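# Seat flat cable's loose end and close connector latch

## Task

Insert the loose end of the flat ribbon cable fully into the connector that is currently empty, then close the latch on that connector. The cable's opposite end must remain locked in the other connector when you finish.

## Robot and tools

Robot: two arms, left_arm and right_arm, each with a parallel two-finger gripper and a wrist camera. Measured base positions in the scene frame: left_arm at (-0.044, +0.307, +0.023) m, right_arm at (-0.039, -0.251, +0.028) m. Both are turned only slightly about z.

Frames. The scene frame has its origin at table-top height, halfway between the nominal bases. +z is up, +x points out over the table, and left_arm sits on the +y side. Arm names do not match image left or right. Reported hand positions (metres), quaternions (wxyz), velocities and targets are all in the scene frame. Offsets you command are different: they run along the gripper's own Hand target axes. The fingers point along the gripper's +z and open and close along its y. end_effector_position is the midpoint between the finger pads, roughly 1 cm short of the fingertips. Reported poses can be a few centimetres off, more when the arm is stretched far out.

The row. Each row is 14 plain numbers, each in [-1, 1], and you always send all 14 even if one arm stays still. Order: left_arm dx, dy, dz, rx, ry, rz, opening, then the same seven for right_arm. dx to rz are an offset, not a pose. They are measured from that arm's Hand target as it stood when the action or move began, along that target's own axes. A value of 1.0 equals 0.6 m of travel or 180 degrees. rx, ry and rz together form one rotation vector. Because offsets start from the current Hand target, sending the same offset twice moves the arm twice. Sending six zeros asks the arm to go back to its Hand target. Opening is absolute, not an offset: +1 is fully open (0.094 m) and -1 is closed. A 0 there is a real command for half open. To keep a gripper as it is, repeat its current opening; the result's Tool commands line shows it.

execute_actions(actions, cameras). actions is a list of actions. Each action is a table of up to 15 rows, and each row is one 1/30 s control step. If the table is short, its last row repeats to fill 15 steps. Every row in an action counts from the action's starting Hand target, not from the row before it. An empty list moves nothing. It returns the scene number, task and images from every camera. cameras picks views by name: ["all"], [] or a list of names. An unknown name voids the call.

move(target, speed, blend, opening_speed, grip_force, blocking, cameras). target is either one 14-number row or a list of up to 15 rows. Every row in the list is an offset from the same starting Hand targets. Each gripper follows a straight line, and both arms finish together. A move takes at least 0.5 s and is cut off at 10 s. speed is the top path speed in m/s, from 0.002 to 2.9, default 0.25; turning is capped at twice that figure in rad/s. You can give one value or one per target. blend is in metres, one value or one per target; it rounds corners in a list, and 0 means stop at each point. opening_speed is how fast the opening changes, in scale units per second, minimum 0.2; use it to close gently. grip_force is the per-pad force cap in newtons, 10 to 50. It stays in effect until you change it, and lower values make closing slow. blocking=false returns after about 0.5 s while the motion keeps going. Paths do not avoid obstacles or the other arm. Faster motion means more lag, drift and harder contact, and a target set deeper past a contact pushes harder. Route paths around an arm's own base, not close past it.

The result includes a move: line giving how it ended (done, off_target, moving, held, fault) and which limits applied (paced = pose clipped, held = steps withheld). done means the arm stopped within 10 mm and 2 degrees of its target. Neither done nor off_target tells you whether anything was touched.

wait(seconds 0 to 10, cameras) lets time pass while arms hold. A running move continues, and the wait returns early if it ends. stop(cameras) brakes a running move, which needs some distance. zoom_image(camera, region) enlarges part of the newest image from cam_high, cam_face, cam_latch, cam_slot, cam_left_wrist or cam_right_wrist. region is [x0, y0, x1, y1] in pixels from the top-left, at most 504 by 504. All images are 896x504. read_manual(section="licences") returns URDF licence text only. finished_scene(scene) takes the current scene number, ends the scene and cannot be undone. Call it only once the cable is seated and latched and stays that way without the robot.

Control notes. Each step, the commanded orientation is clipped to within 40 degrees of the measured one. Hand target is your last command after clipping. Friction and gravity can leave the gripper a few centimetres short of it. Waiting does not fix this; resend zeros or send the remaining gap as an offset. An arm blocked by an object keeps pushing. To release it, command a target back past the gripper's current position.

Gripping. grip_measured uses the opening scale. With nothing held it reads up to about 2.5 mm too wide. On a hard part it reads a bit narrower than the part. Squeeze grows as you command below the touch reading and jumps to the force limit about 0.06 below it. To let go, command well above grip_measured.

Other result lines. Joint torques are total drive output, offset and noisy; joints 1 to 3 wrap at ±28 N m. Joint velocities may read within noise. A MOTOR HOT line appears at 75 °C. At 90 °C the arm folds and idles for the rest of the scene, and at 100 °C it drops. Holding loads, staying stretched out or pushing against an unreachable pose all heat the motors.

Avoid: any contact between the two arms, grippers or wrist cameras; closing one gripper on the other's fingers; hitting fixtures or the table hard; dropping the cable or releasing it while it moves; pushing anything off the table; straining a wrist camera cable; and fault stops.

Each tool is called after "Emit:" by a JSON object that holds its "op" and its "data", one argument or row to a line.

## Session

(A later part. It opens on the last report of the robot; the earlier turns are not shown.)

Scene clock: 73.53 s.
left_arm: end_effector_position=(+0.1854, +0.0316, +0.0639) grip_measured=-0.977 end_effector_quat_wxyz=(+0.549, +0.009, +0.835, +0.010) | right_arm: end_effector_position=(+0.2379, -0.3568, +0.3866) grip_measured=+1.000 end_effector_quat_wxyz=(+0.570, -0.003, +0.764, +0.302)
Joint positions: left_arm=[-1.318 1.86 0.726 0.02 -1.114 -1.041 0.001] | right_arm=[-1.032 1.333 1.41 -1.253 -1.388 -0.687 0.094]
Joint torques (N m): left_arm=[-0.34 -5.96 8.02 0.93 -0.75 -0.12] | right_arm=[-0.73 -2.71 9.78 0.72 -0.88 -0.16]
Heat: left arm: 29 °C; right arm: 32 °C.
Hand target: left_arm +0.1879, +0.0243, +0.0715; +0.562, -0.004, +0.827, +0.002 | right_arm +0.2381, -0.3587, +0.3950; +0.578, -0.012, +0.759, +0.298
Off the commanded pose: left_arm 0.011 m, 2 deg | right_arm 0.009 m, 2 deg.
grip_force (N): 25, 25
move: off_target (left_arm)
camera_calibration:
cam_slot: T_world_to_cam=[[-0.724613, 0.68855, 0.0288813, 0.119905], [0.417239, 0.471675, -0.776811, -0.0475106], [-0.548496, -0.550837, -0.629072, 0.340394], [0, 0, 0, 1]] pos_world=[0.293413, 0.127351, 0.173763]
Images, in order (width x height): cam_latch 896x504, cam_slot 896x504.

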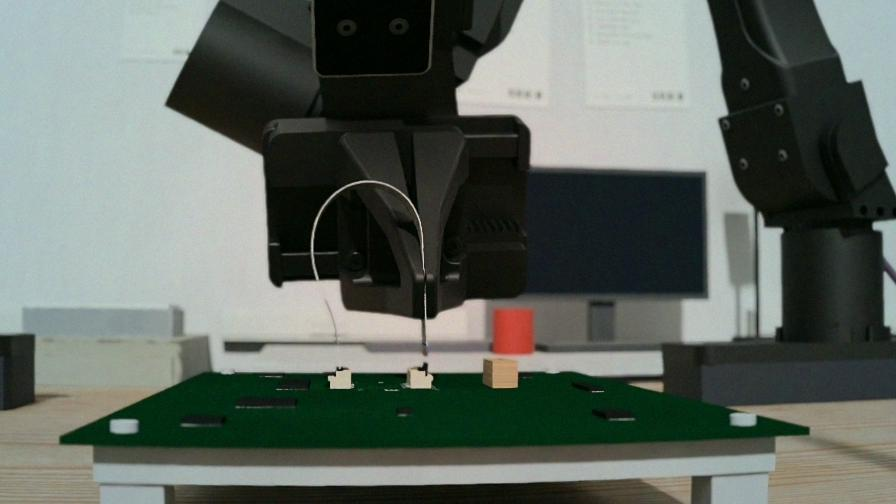

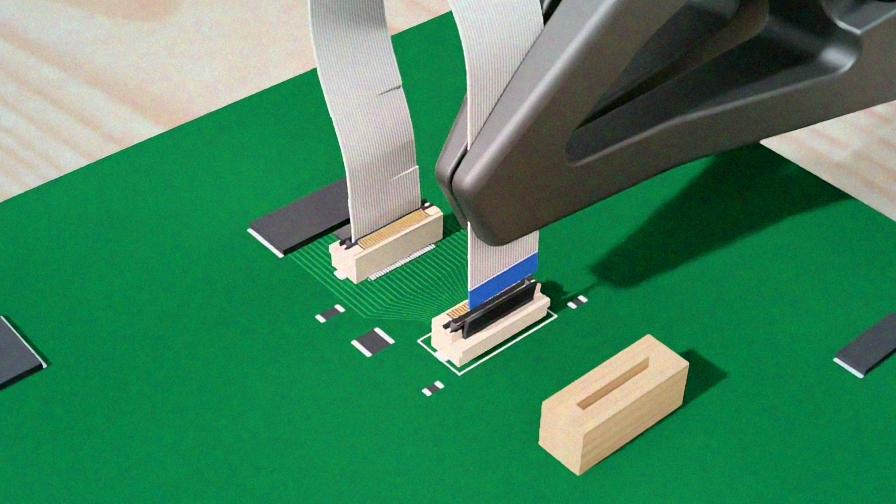

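Emit:
{"op": "move", "data": {
  "target": [-0.00161,-0.00395,0.00081,0.00183,-0.00129,-0.00548,-1,0,0,0,0,0,0,1],
  "speed": 0.02,
  "cameras": ["cam_latch","cam_slot"]
}}

Emit:
{"op": "zoom_image", "data": {
  "camera": "cam_slot",
  "region": [435, 250, 555, 350]
}}

Emit:
{"op": "zoom_image", "data": {
  "camera": "cam_latch",
  "region": [400, 330, 450, 390]
}}

Scene clock: 77.27 s.
left_arm: end_effector_position=(+0.1857, +0.0305, +0.0645) grip_measured=-0.977 end_effector_quat_wxyz=(+0.550, +0.006, +0.835, +0.006) | right_arm: end_effector_position=(+0.2379, -0.3568, +0.3866) grip_measured=+1.000 end_effector_quat_wxyz=(+0.570, -0.003, +0.764, +0.302)
Joint positions: left_arm=[-1.318 1.86 0.726 0.028 -1.114 -1.043 0.001] | right_arm=[-1.032 1.333 1.41 -1.253 -1.388 -0.687 0.094]
Joint torques (N m): left_arm=[-0.35 -5.82 8.08 1.07 -0.77 -0.13] | right_arm=[-0.69 -2.71 9.78 0.73 -0.87 -0.16]
Heat: left arm: 29 °C; right arm: 32 °C.
Hand target: left_arm +0.1887, +0.0220, +0.0722; +0.564, -0.010, +0.826, -0.005 | right_arm +0.2381, -0.3587, +0.3950; +0.578, -0.012, +0.759, +0.298
Off the commanded pose: left_arm 0.012 m, 3 deg | right_arm 0.009 m, 2 deg.
grip_force (N): 25, 25
move: off_target (left_arm)
camera_calibration:
cam_slot: T_world_to_cam=[[-0.724613, 0.68855, 0.0288813, 0.119905], [0.417239, 0.471675, -0.776811, -0.0475106], [-0.548496, -0.550837, -0.629072, 0.340394], [0, 0, 0, 1]] pos_world=[0.293413, 0.127351, 0.173763]
Images, in order (width x height): cam_latch 896x504, cam_slot 896x504.

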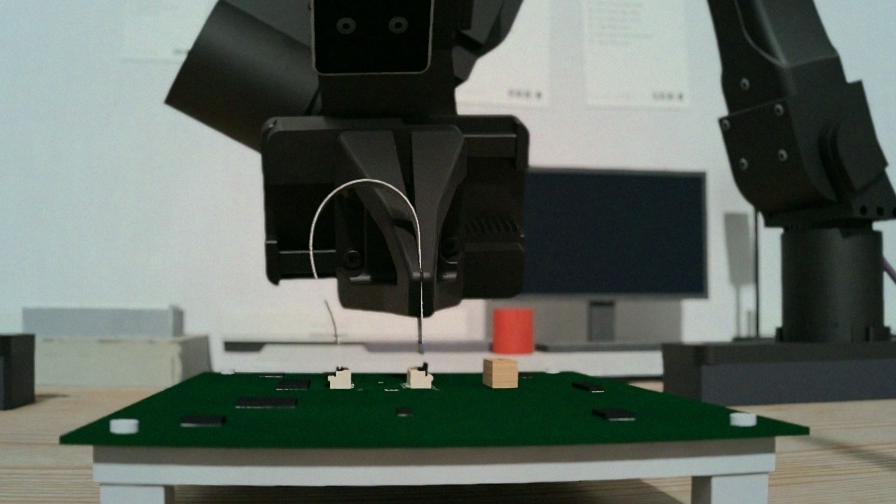

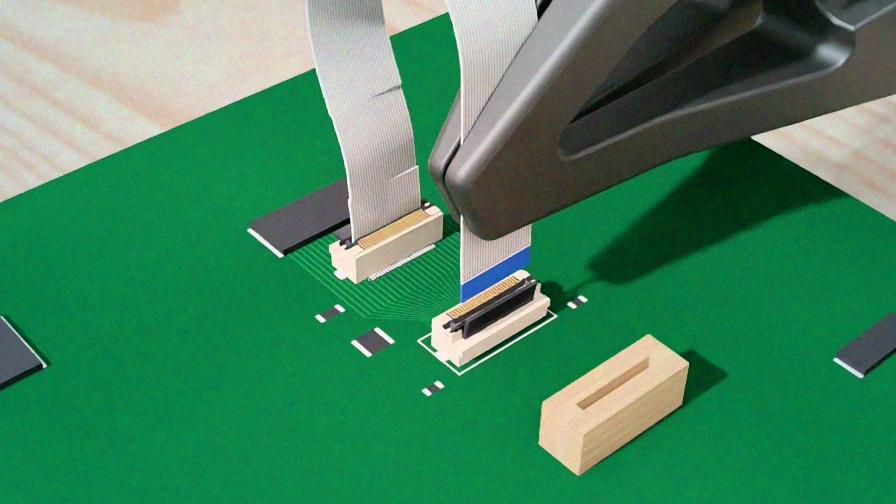

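Scaled by 4.200 from the camera's 896x504 image, which has a finer 1280x720 frame.

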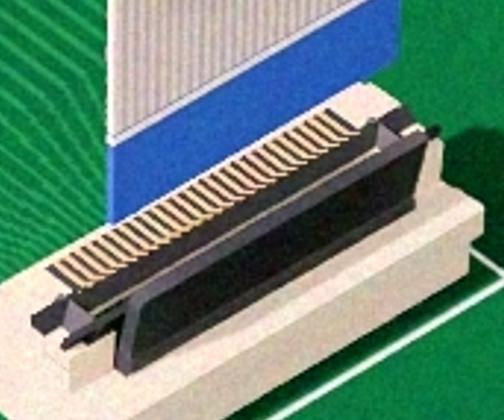

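Scaled by 8.400 from the camera's 896x504 image, which has a finer 1280x720 frame.

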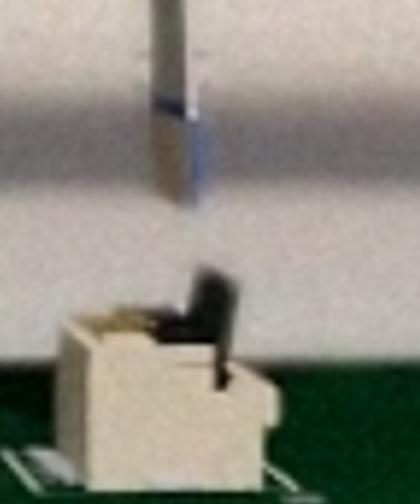

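Emit:
{"op": "move", "data": {
  "target": [0.00311,-0.00018,0.00122,-0.00035,0.0002,0.00089,-1,0,0,0,0,0,0,1],
  "speed": 0.01,
  "cameras": ["cam_latch","cam_slot"]
}}

Emit:
{"op": "zoom_image", "data": {
  "camera": "cam_slot",
  "region": [435, 250, 555, 350]
}}

Emit:
{"op": "zoom_image", "data": {
  "camera": "cam_latch",
  "region": [400, 330, 450, 390]
}}

Scene clock: 79.70 s.
left_arm: end_effector_position=(+0.1856, +0.0308, +0.0618) grip_measured=-0.977 end_effector_quat_wxyz=(+0.550, +0.007, +0.835, +0.008) | right_arm: end_effector_position=(+0.2379, -0.3568, +0.3866) grip_measured=+1.000 end_effector_quat_wxyz=(+0.570, -0.003, +0.764, +0.302)
Joint positions: left_arm=[-1.318 1.869 0.726 0.032 -1.114 -1.043 0.001] | right_arm=[-1.032 1.333 1.41 -1.253 -1.388 -0.687 0.094]
Joint torques (N m): left_arm=[-0.34 -6 8.1 1.04 -0.75 -0.12] | right_arm=[-0.69 -2.73 9.78 0.73 -0.87 -0.15]
Heat: left arm: 29 °C; right arm: 32 °C.
Hand target: left_arm +0.1887, +0.0218, +0.0702; +0.564, -0.009, +0.826, -0.004 | right_arm +0.2381, -0.3587, +0.3950; +0.578, -0.012, +0.759, +0.298
Off the commanded pose: left_arm 0.013 m, 3 deg | right_arm 0.009 m, 2 deg.
grip_force (N): 25, 25
move: off_target (left_arm)
camera_calibration:
cam_slot: T_world_to_cam=[[-0.724613, 0.68855, 0.0288813, 0.119905], [0.417239, 0.471675, -0.776811, -0.0475106], [-0.548496, -0.550837, -0.629072, 0.340394], [0, 0, 0, 1]] pos_world=[0.293413, 0.127351, 0.173763]
Images, in order (width x height): cam_latch 896x504, cam_slot 896x504.

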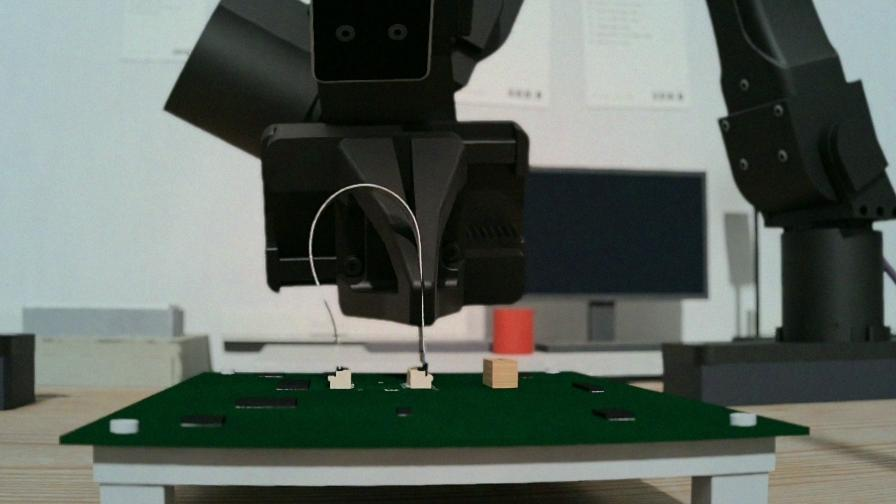

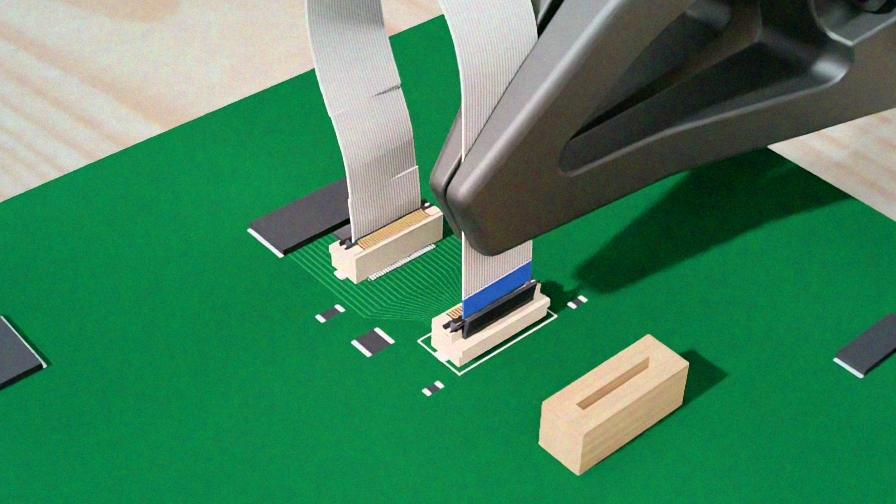

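Scaled by 4.200 from the camera's 896x504 image, which has a finer 1280x720 frame.

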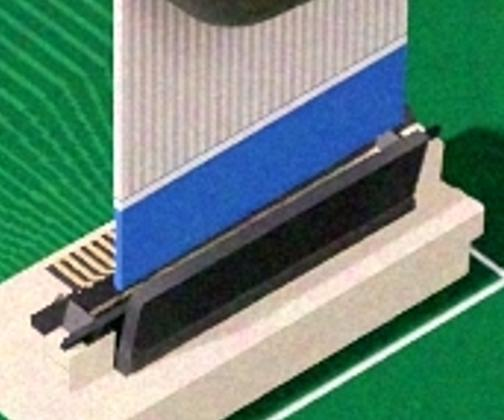

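Scaled by 8.400 from the camera's 896x504 image, which has a finer 1280x720 frame.

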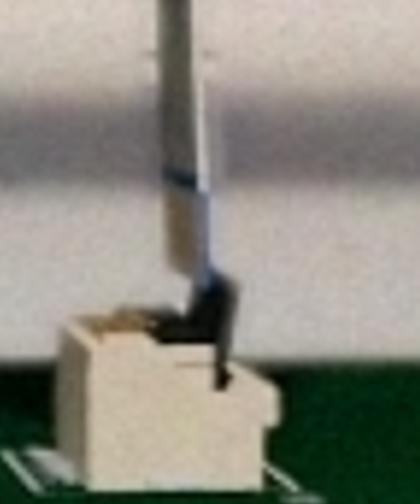

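Emit:
{"op": "move", "data": {
  "target": [-0.00067,-0.00108,-0.00002,0.00058,-0.00033,-0.00145,-1,0,0,0,0,0,0,1],
  "speed": 0.01,
  "cameras": ["cam_latch","cam_slot"]
}}

Emit:
{"op": "zoom_image", "data": {
  "camera": "cam_slot",
  "region": [435, 250, 555, 350]
}}

Emit:
{"op": "zoom_image", "data": {
  "camera": "cam_latch",
  "region": [400, 330, 450, 390]
}}

Scene clock: 82.83 s.
left_arm: end_effector_position=(+0.1858, +0.0302, +0.0621) grip_measured=-0.977 end_effector_quat_wxyz=(+0.550, +0.006, +0.835, +0.006) | right_arm: end_effector_position=(+0.2379, -0.3568, +0.3866) grip_measured=+1.000 end_effector_quat_wxyz=(+0.570, -0.003, +0.764, +0.302)
Joint positions: left_arm=[-1.318 1.869 0.726 0.037 -1.114 -1.044 0.001] | right_arm=[-1.032 1.333 1.41 -1.253 -1.388 -0.687 0.094]
Joint torques (N m): left_arm=[-0.31 -6 8.08 1.04 -0.75 -0.12] | right_arm=[-0.68 -2.73 9.78 0.72 -0.87 -0.16]
Heat: left arm: 29 °C; right arm: 32 °C.
Hand target: left_arm +0.1889, +0.0212, +0.0706; +0.564, -0.010, +0.826, -0.006 | right_arm +0.2381, -0.3587, +0.3950; +0.578, -0.012, +0.759, +0.298
Off the commanded pose: left_arm 0.013 m, 3 deg | right_arm 0.009 m, 2 deg.
grip_force (N): 25, 25
move: off_target (left_arm)
camera_calibration:
cam_slot: T_world_to_cam=[[-0.724613, 0.68855, 0.0288813, 0.119905], [0.417239, 0.471675, -0.776811, -0.0475106], [-0.548496, -0.550837, -0.629072, 0.340394], [0, 0, 0, 1]] pos_world=[0.293413, 0.127351, 0.173763]
Images, in order (width x height): cam_latch 896x504, cam_slot 896x504.

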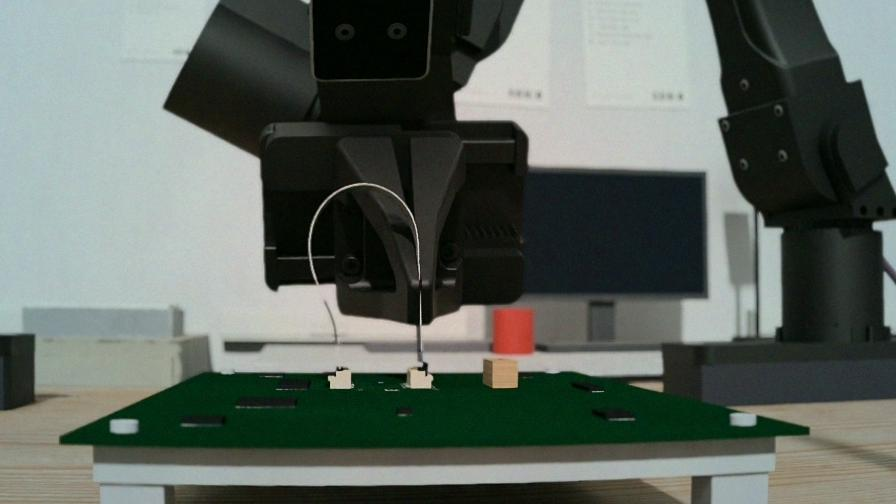

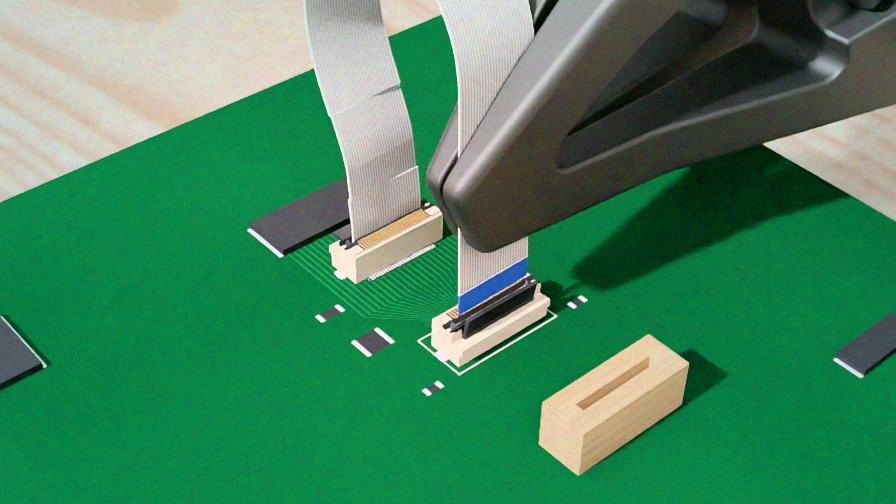

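Scaled by 4.200 from the camera's 896x504 image, which has a finer 1280x720 frame.

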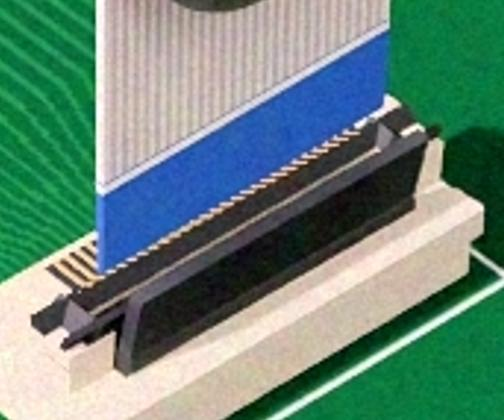

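Scaled by 8.400 from the camera's 896x504 image, which has a finer 1280x720 frame.

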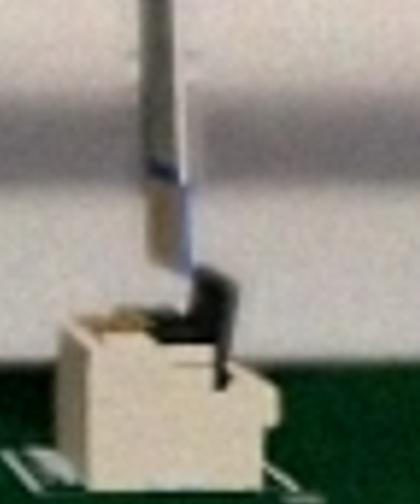

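Emit:
{"op": "move", "data": {
  "target": [0.00222,-0.00018,0.00088,-0.00018,0.0001,0.00044,-1,0,0,0,0,0,0,1],
  "speed": 0.01,
  "cameras": ["cam_latch","cam_slot"]
}}

Emit:
{"op": "zoom_image", "data": {
  "camera": "cam_slot",
  "region": [435, 250, 555, 350]
}}

Emit:
{"op": "zoom_image", "data": {
  "camera": "cam_latch",
  "region": [400, 330, 450, 390]
}}

Scene clock: 84.70 s.
left_arm: end_effector_position=(+0.1858, +0.0302, +0.0605) grip_measured=-0.977 end_effector_quat_wxyz=(+0.550, +0.006, +0.835, +0.007) | right_arm: end_effector_position=(+0.2379, -0.3568, +0.3866) grip_measured=+1.000 end_effector_quat_wxyz=(+0.570, -0.003, +0.764, +0.302)
Joint positions: left_arm=[-1.318 1.876 0.726 0.041 -1.114 -1.044 0.001] | right_arm=[-1.032 1.333 1.41 -1.253 -1.388 -0.687 0.094]
Joint torques (N m): left_arm=[-0.35 -6.02 8.09 1.05 -0.75 -0.11] | right_arm=[-0.69 -2.69 9.76 0.73 -0.88 -0.16]
Heat: left arm: 29 °C; right arm: 32 °C.
Hand target: left_arm +0.1889, +0.0211, +0.0691; +0.564, -0.010, +0.826, -0.005 | right_arm +0.2381, -0.3587, +0.3950; +0.578, -0.012, +0.759, +0.298
Off the commanded pose: left_arm 0.013 m, 3 deg | right_arm 0.009 m, 2 deg.
grip_force (N): 25, 25
move: off_target (left_arm)
camera_calibration:
cam_slot: T_world_to_cam=[[-0.724613, 0.68855, 0.0288813, 0.119905], [0.417239, 0.471675, -0.776811, -0.0475106], [-0.548496, -0.550837, -0.629072, 0.340394], [0, 0, 0, 1]] pos_world=[0.293413, 0.127351, 0.173763]
Images, in order (width x height): cam_latch 896x504, cam_slot 896x504.

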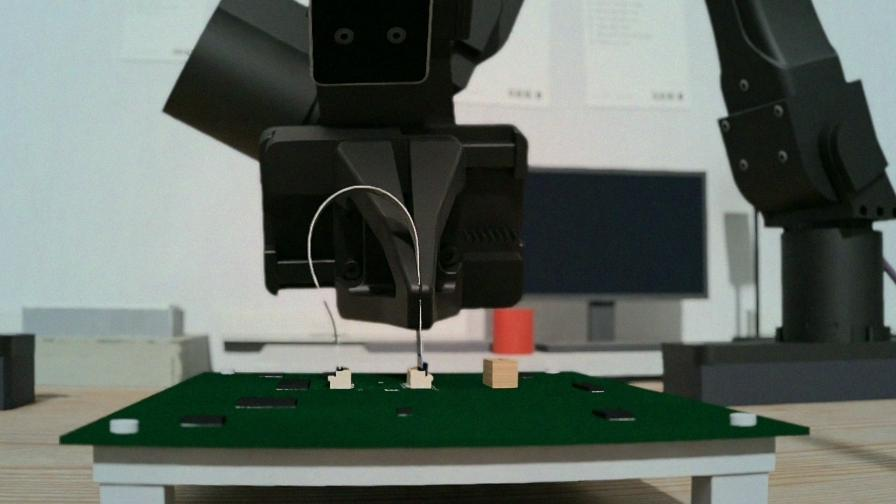

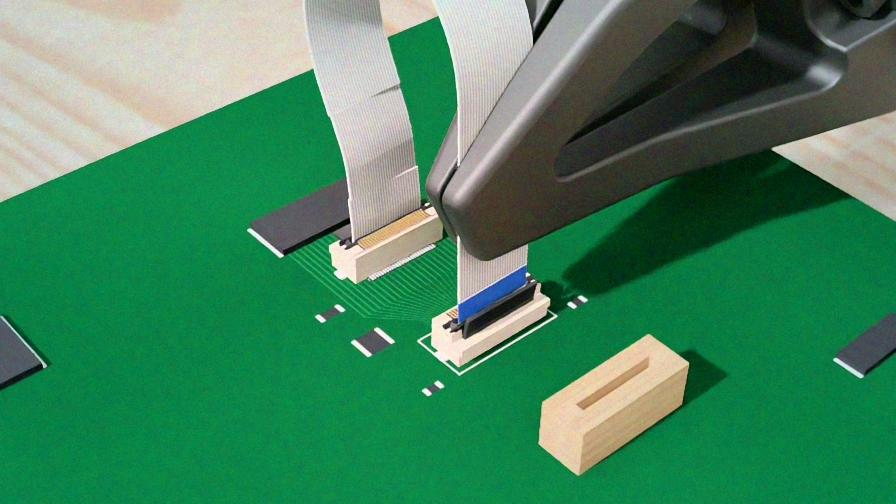

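Scaled by 4.200 from the camera's 896x504 image, which has a finer 1280x720 frame.

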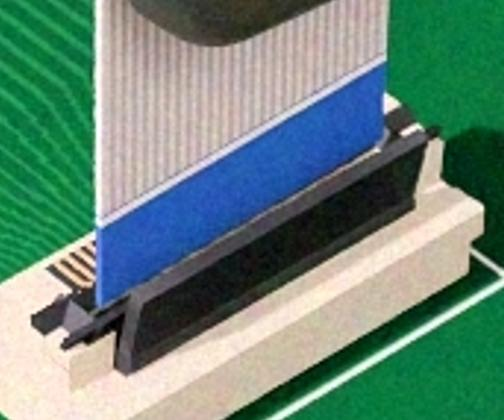

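Scaled by 8.400 from the camera's 896x504 image, which has a finer 1280x720 frame.

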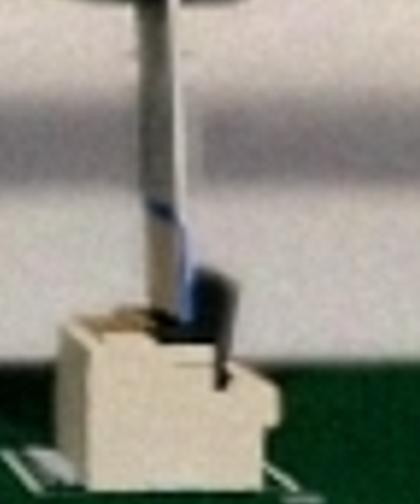

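Emit:
{"op": "zoom_image", "data": {
  "camera": "cam_slot",
  "region": [440, 300, 480, 340]
}}

Emit:
{"op": "zoom_image", "data": {
  "camera": "cam_slot",
  "region": [505, 260, 545, 300]
}}

Scaled by 12.600 from the camera's 896x504 image, which has a finer 1280x720 frame.

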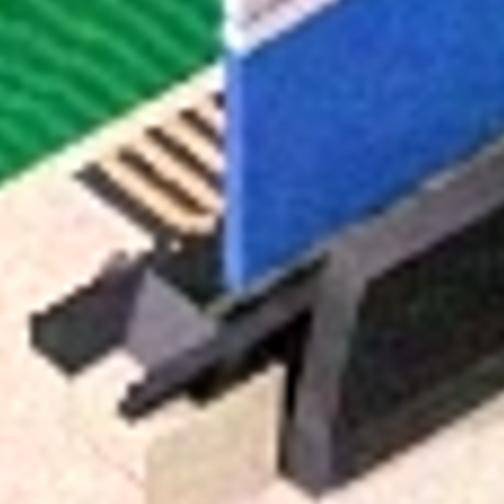

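Scaled by 12.600 from the camera's 896x504 image, which has a finer 1280x720 frame.

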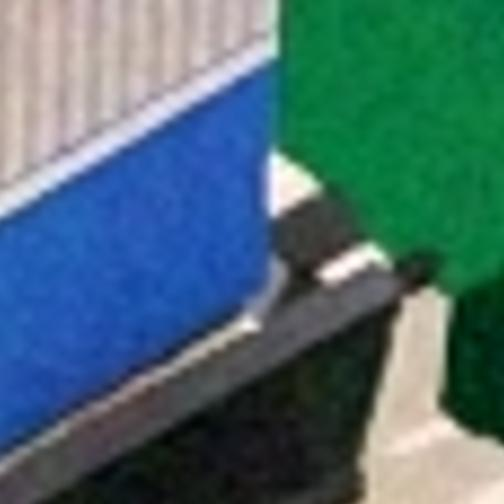

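Emit:
{"op": "move", "data": {
  "target": [0.00222,-0.00018,0.00088,-0.00018,0.0001,0.00044,-1,0,0,0,0,0,0,1],
  "speed": 0.01,
  "cameras": ["cam_latch","cam_slot"]
}}

Emit:
{"op": "zoom_image", "data": {
  "camera": "cam_slot",
  "region": [435, 250, 555, 350]
}}

Emit:
{"op": "zoom_image", "data": {
  "camera": "cam_latch",
  "region": [400, 330, 450, 390]
}}

Scene clock: 86.70 s.
left_arm: end_effector_position=(+0.1860, +0.0301, +0.0597) grip_measured=-0.977 end_effector_quat_wxyz=(+0.551, +0.006, +0.835, +0.007) | right_arm: end_effector_position=(+0.2379, -0.3568, +0.3866) grip_measured=+1.000 end_effector_quat_wxyz=(+0.570, -0.003, +0.764, +0.302)
Joint positions: left_arm=[-1.318 1.88 0.726 0.046 -1.116 -1.044 0.001] | right_arm=[-1.032 1.333 1.41 -1.253 -1.388 -0.687 0.094]
Joint torques (N m): left_arm=[-0.39 -6 8.1 1.03 -0.73 -0.12] | right_arm=[-0.69 -2.76 9.77 0.72 -0.87 -0.16]
Heat: left arm: 29 °C; right arm: 32 °C.
Hand target: left_arm +0.1889, +0.0209, +0.0678; +0.564, -0.010, +0.826, -0.005 | right_arm +0.2381, -0.3587, +0.3950; +0.578, -0.012, +0.759, +0.298
Off the commanded pose: left_arm 0.012 m, 3 deg | right_arm 0.009 m, 2 deg.
grip_force (N): 25, 25
move: off_target (left_arm)
camera_calibration:
cam_slot: T_world_to_cam=[[-0.724613, 0.68855, 0.0288813, 0.119905], [0.417239, 0.471675, -0.776811, -0.0475106], [-0.548496, -0.550837, -0.629072, 0.340394], [0, 0, 0, 1]] pos_world=[0.293413, 0.127351, 0.173763]
Images, in order (width x height): cam_latch 896x504, cam_slot 896x504.

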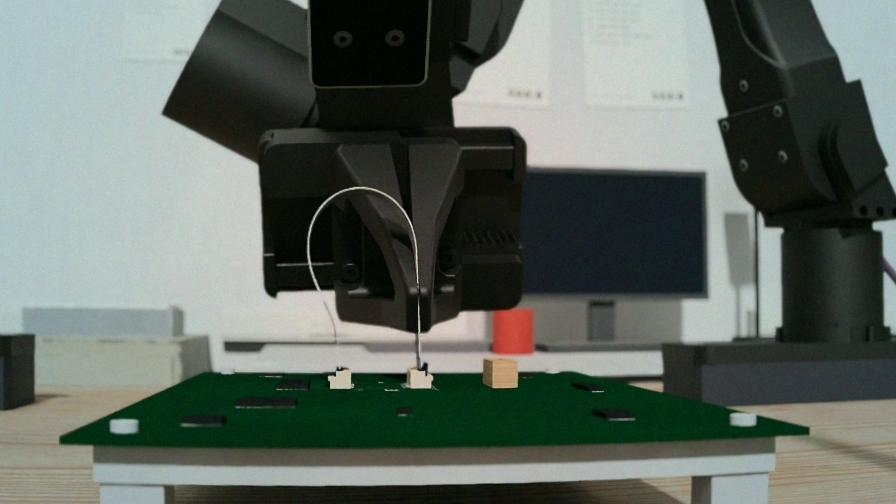

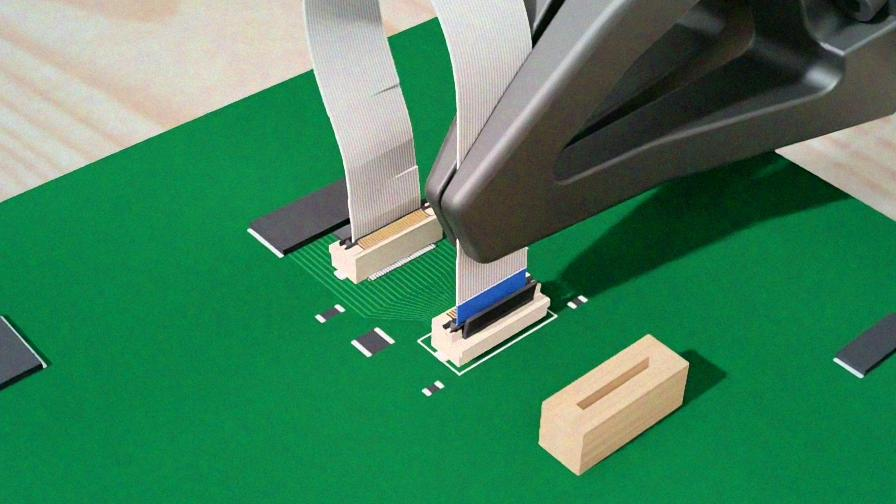

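Scaled by 4.200 from the camera's 896x504 image, which has a finer 1280x720 frame.

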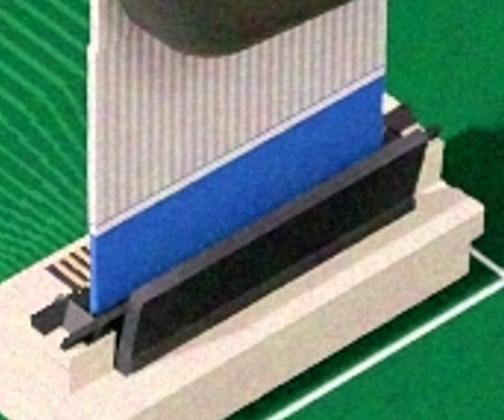

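Scaled by 8.400 from the camera's 896x504 image, which has a finer 1280x720 frame.

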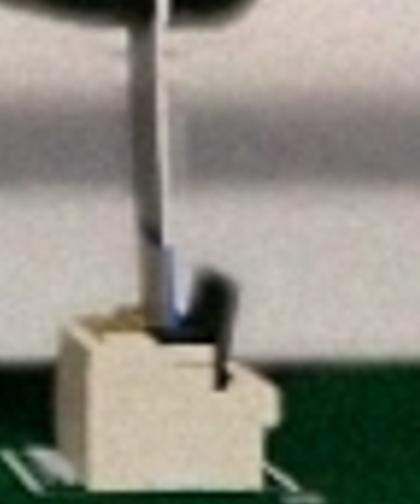

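Emit:
{"op": "zoom_image", "data": {
  "camera": "cam_latch",
  "region": [405, 325, 440, 380]
}}

Emit:
{"op": "zoom_image", "data": {
  "camera": "cam_slot",
  "region": [440, 300, 480, 340]
}}

Emit:
{"op": "zoom_image", "data": {
  "camera": "cam_slot",
  "region": [505, 260, 545, 300]
}}

Scaled by 9.164 from the camera's 896x504 image, which has a finer 1280x720 frame.

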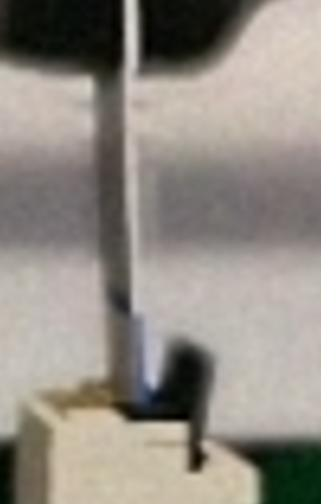

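Scaled by 12.600 from the camera's 896x504 image, which has a finer 1280x720 frame.

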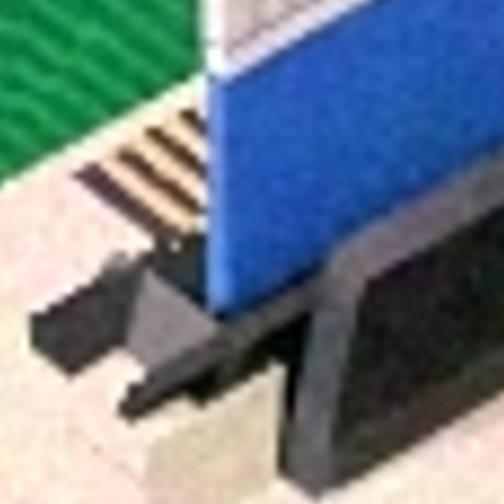

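Scaled by 12.600 from the camera's 896x504 image, which has a finer 1280x720 frame.

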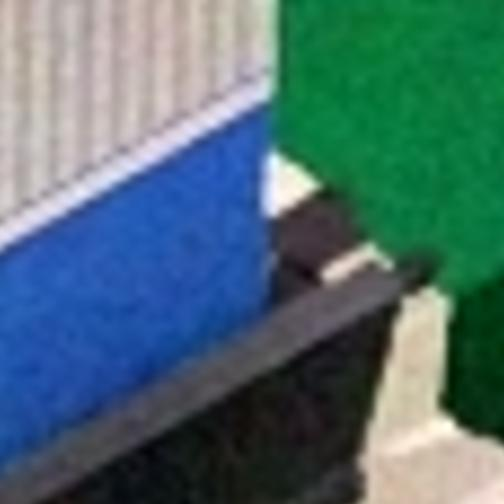

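Emit:
{"op": "move", "data": {
  "target": [0.00141,0.00038,0.00045,-0.00034,0.00021,0.00086,-1,0,0,0,0,0,0,1],
  "speed": 0.01,
  "cameras": ["cam_latch","cam_slot"]
}}

Emit:
{"op": "zoom_image", "data": {
  "camera": "cam_slot",
  "region": [440, 300, 480, 340]
}}

Emit:
{"op": "zoom_image", "data": {
  "camera": "cam_slot",
  "region": [505, 260, 545, 300]
}}

Emit:
{"op": "zoom_image", "data": {
  "camera": "cam_latch",
  "region": [405, 325, 440, 380]
}}

Scene clock: 92.27 s.
left_arm: end_effector_position=(+0.1860, +0.0301, +0.0597) grip_measured=-0.977 end_effector_quat_wxyz=(+0.551, +0.006, +0.835, +0.007) | right_arm: end_effector_position=(+0.2379, -0.3568, +0.3866) grip_measured=+1.000 end_effector_quat_wxyz=(+0.570, -0.003, +0.764, +0.302)
Joint positions: left_arm=[-1.318 1.88 0.726 0.046 -1.116 -1.044 0.001] | right_arm=[-1.032 1.333 1.41 -1.253 -1.388 -0.687 0.094]
Joint torques (N m): left_arm=[-0.38 -5.79 8.03 1.04 -0.74 -0.12] | right_arm=[-0.64 -2.71 9.73 0.71 -0.89 -0.15]
Heat: left arm: 29 °C; right arm: 32 °C.
Hand target: left_arm +0.1888, +0.0211, +0.0669; +0.564, -0.009, +0.826, -0.003 | right_arm +0.2381, -0.3587, +0.3950; +0.578, -0.012, +0.759, +0.298
Off the commanded pose: left_arm 0.012 m, 3 deg | right_arm 0.009 m, 2 deg.
grip_force (N): 25, 25
move: off_target (left_arm)
camera_calibration:
cam_slot: T_world_to_cam=[[-0.724613, 0.68855, 0.0288813, 0.119905], [0.417239, 0.471675, -0.776811, -0.0475106], [-0.548496, -0.550837, -0.629072, 0.340394], [0, 0, 0, 1]] pos_world=[0.293413, 0.127351, 0.173763]
Images, in order (width x height): cam_latch 896x504, cam_slot 896x504.

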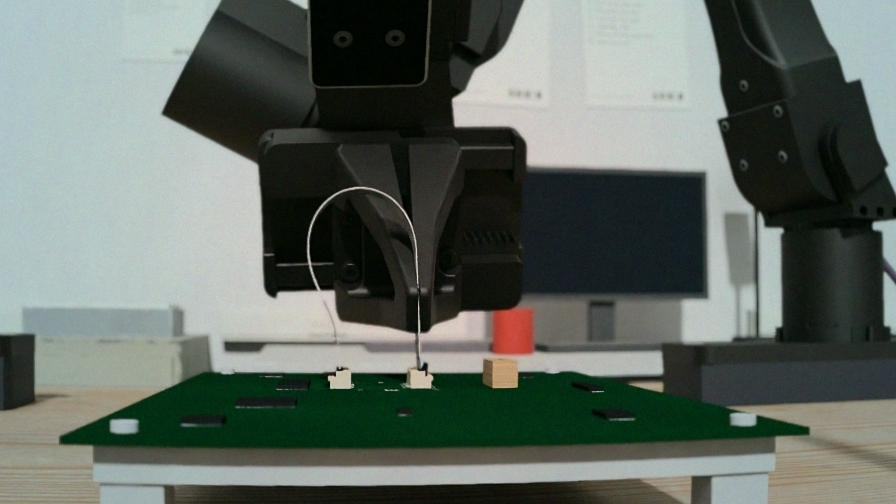

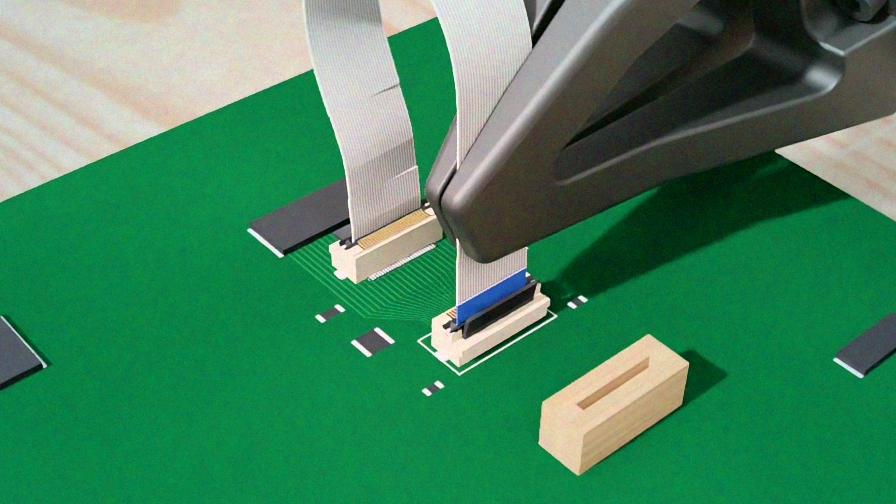

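Scaled by 12.600 from the camera's 896x504 image, which has a finer 1280x720 frame.

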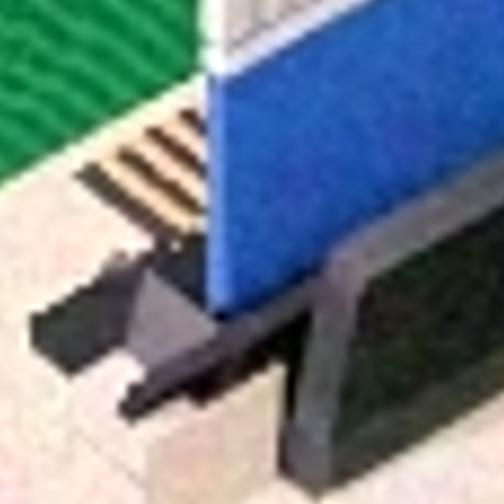

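Scaled by 12.600 from the camera's 896x504 image, which has a finer 1280x720 frame.

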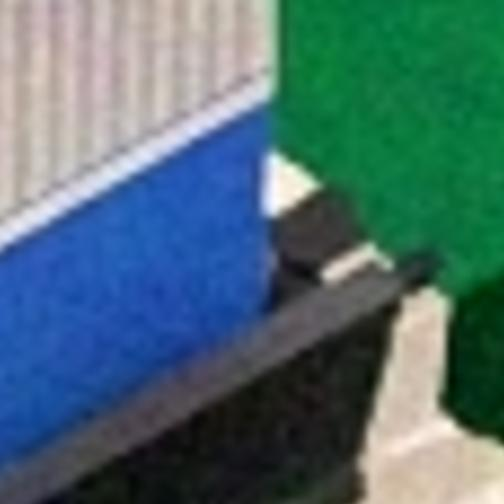

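Scaled by 9.164 from the camera's 896x504 image, which has a finer 1280x720 frame.

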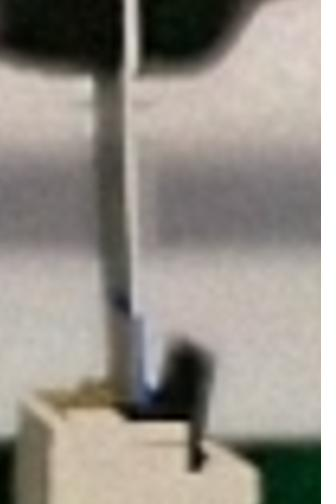

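Emit:
{"op": "move", "data": {
  "target": [0.00129,-0.00047,-0.00058,0.00036,0.00016,0.00083,-1,0,0,0,0,0,0,1],
  "speed": 0.01,
  "cameras": ["cam_latch","cam_slot"]
}}

Emit:
{"op": "zoom_image", "data": {
  "camera": "cam_slot",
  "region": [440, 300, 480, 340]
}}

Emit:
{"op": "zoom_image", "data": {
  "camera": "cam_latch",
  "region": [405, 325, 440, 380]
}}

Scene clock: 95.10 s.
left_arm: end_effector_position=(+0.1859, +0.0305, +0.0584) grip_measured=-0.977 end_effector_quat_wxyz=(+0.551, +0.007, +0.835, +0.009) | right_arm: end_effector_position=(+0.2379, -0.3568, +0.3866) grip_measured=+1.000 end_effector_quat_wxyz=(+0.570, -0.003, +0.764, +0.302)
Joint positions: left_arm=[-1.318 1.885 0.726 0.046 -1.117 -1.044 0.001] | right_arm=[-1.032 1.333 1.41 -1.253 -1.388 -0.687 0.094]
Joint torques (N m): left_arm=[-0.54 -6.04 8.03 1.02 -0.73 -0.11] | right_arm=[-0.66 -2.73 9.72 0.72 -0.9 -0.15]
Heat: left arm: 29 °C; right arm: 32 °C.
Hand target: left_arm +0.1882, +0.0208, +0.0663; +0.563, -0.007, +0.826, -0.003 | right_arm +0.2381, -0.3587, +0.3950; +0.578, -0.012, +0.759, +0.298
Off the commanded pose: left_arm 0.013 m, 3 deg | right_arm 0.009 m, 2 deg.
grip_force (N): 25, 25
move: off_target (left_arm)
camera_calibration:
cam_slot: T_world_to_cam=[[-0.724613, 0.68855, 0.0288813, 0.119905], [0.417239, 0.471675, -0.776811, -0.0475106], [-0.548496, -0.550837, -0.629072, 0.340394], [0, 0, 0, 1]] pos_world=[0.293413, 0.127351, 0.173763]
Images, in order (width x height): cam_latch 896x504, cam_slot 896x504.

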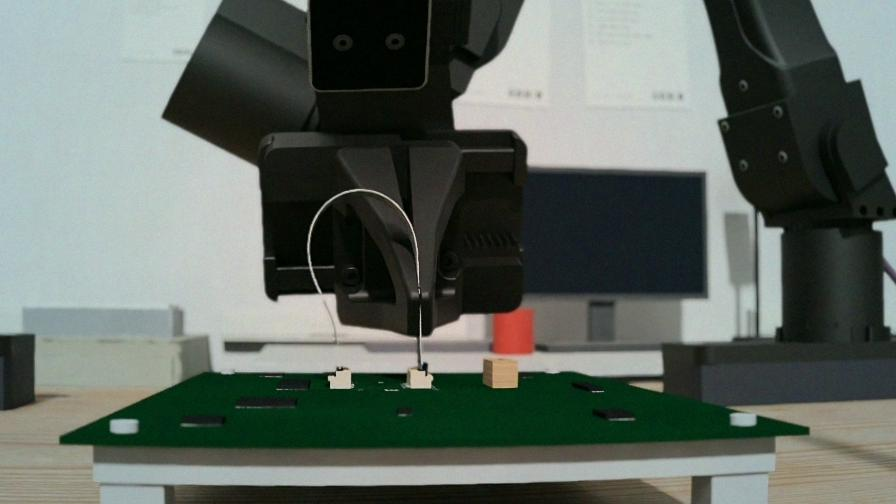

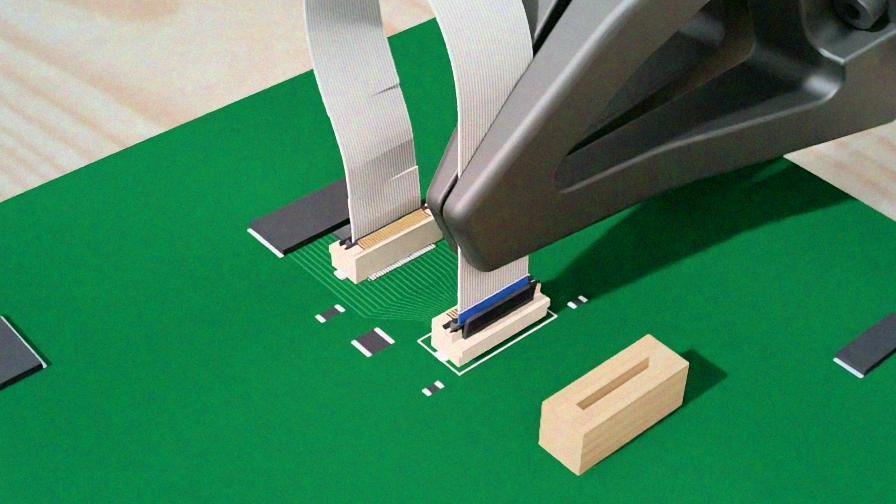

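Scaled by 12.600 from the camera's 896x504 image, which has a finer 1280x720 frame.

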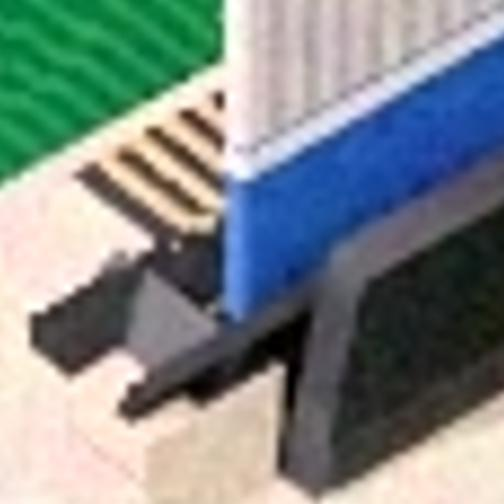

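Scaled by 9.164 from the camera's 896x504 image, which has a finer 1280x720 frame.

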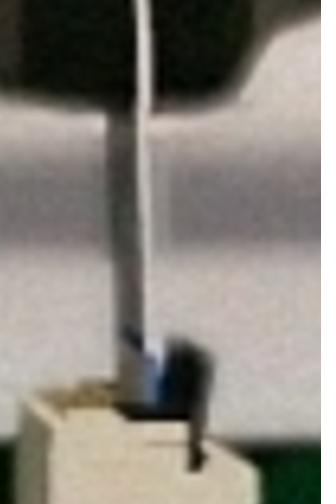

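Emit:
{"op": "move", "data": {
  "target": [0.0019,-0.00016,0.00075,-0.00016,0.0001,0.0004,-1,0,0,0,0,0,0,1],
  "speed": 0.01,
  "cameras": ["cam_latch","cam_slot"]
}}

Emit:
{"op": "zoom_image", "data": {
  "camera": "cam_slot",
  "region": [435, 250, 555, 350]
}}

Emit:
{"op": "zoom_image", "data": {
  "camera": "cam_latch",
  "region": [405, 325, 440, 380]
}}

Scene clock: 96.57 s.
left_arm: end_effector_position=(+0.1859, +0.0305, +0.0572) grip_measured=-0.977 end_effector_quat_wxyz=(+0.550, +0.007, +0.835, +0.010) | right_arm: end_effector_position=(+0.2379, -0.3568, +0.3866) grip_measured=+1.000 end_effector_quat_wxyz=(+0.570, -0.003, +0.764, +0.302)
Joint positions: left_arm=[-1.318 1.89 0.726 0.049 -1.117 -1.044 0.001] | right_arm=[-1.032 1.333 1.41 -1.253 -1.388 -0.687 0.094]
Joint torques (N m): left_arm=[-0.5 -6.08 8.02 1.02 -0.74 -0.11] | right_arm=[-0.72 -2.73 9.7 0.71 -0.88 -0.17]
Heat: left arm: 29 °C; right arm: 32 °C.
Hand target: left_arm +0.1882, +0.0207, +0.0651; +0.563, -0.007, +0.826, -0.003 | right_arm +0.2381, -0.3587, +0.3950; +0.578, -0.012, +0.759, +0.298
Off the commanded pose: left_arm 0.013 m, 3 deg | right_arm 0.009 m, 2 deg.
grip_force (N): 25, 25
move: off_target (left_arm)
camera_calibration:
cam_slot: T_world_to_cam=[[-0.724613, 0.68855, 0.0288813, 0.119905], [0.417239, 0.471675, -0.776811, -0.0475106], [-0.548496, -0.550837, -0.629072, 0.340394], [0, 0, 0, 1]] pos_world=[0.293413, 0.127351, 0.173763]
Images, in order (width x height): cam_latch 896x504, cam_slot 896x504.

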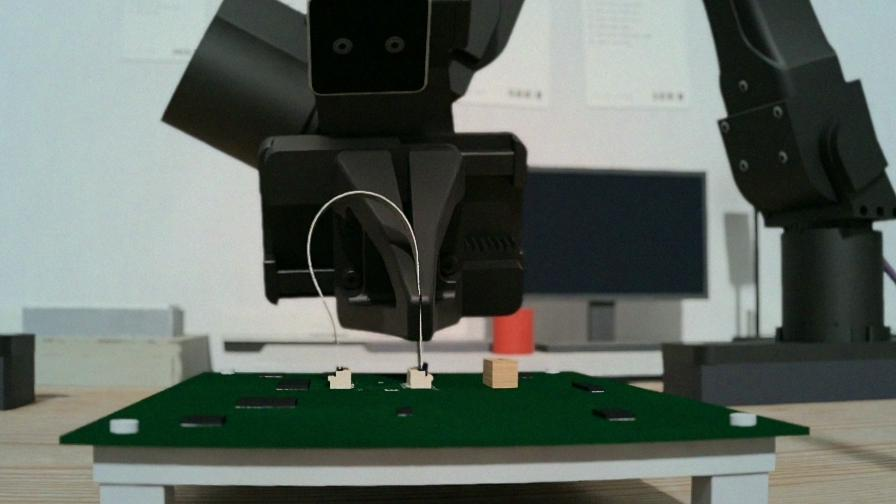

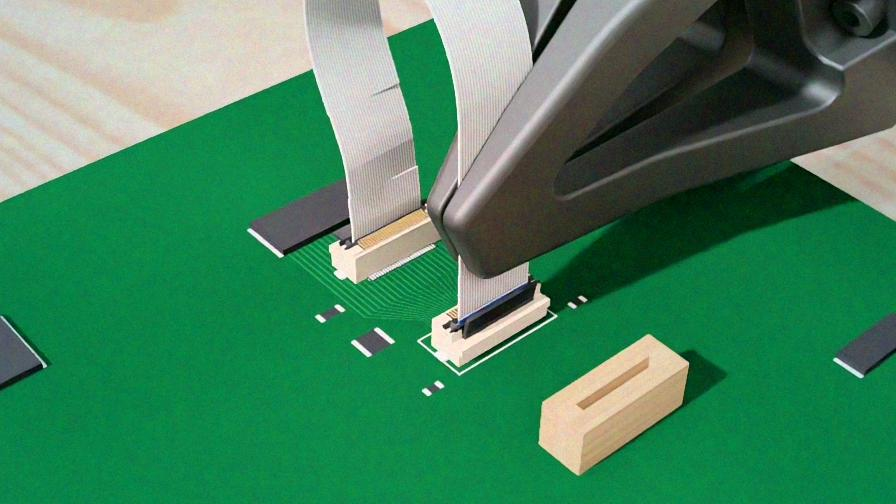

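Scaled by 4.200 from the camera's 896x504 image, which has a finer 1280x720 frame.

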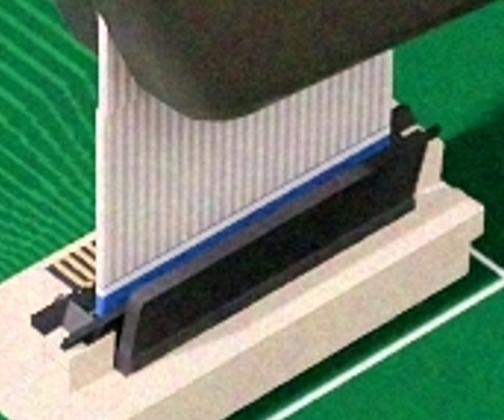

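Scaled by 9.164 from the camera's 896x504 image, which has a finer 1280x720 frame.

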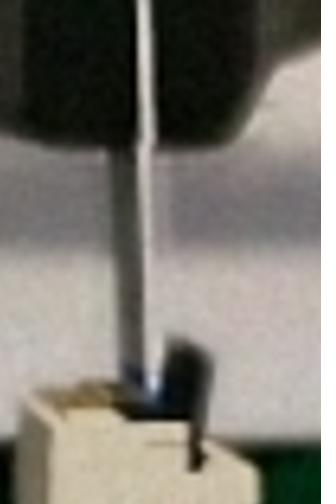

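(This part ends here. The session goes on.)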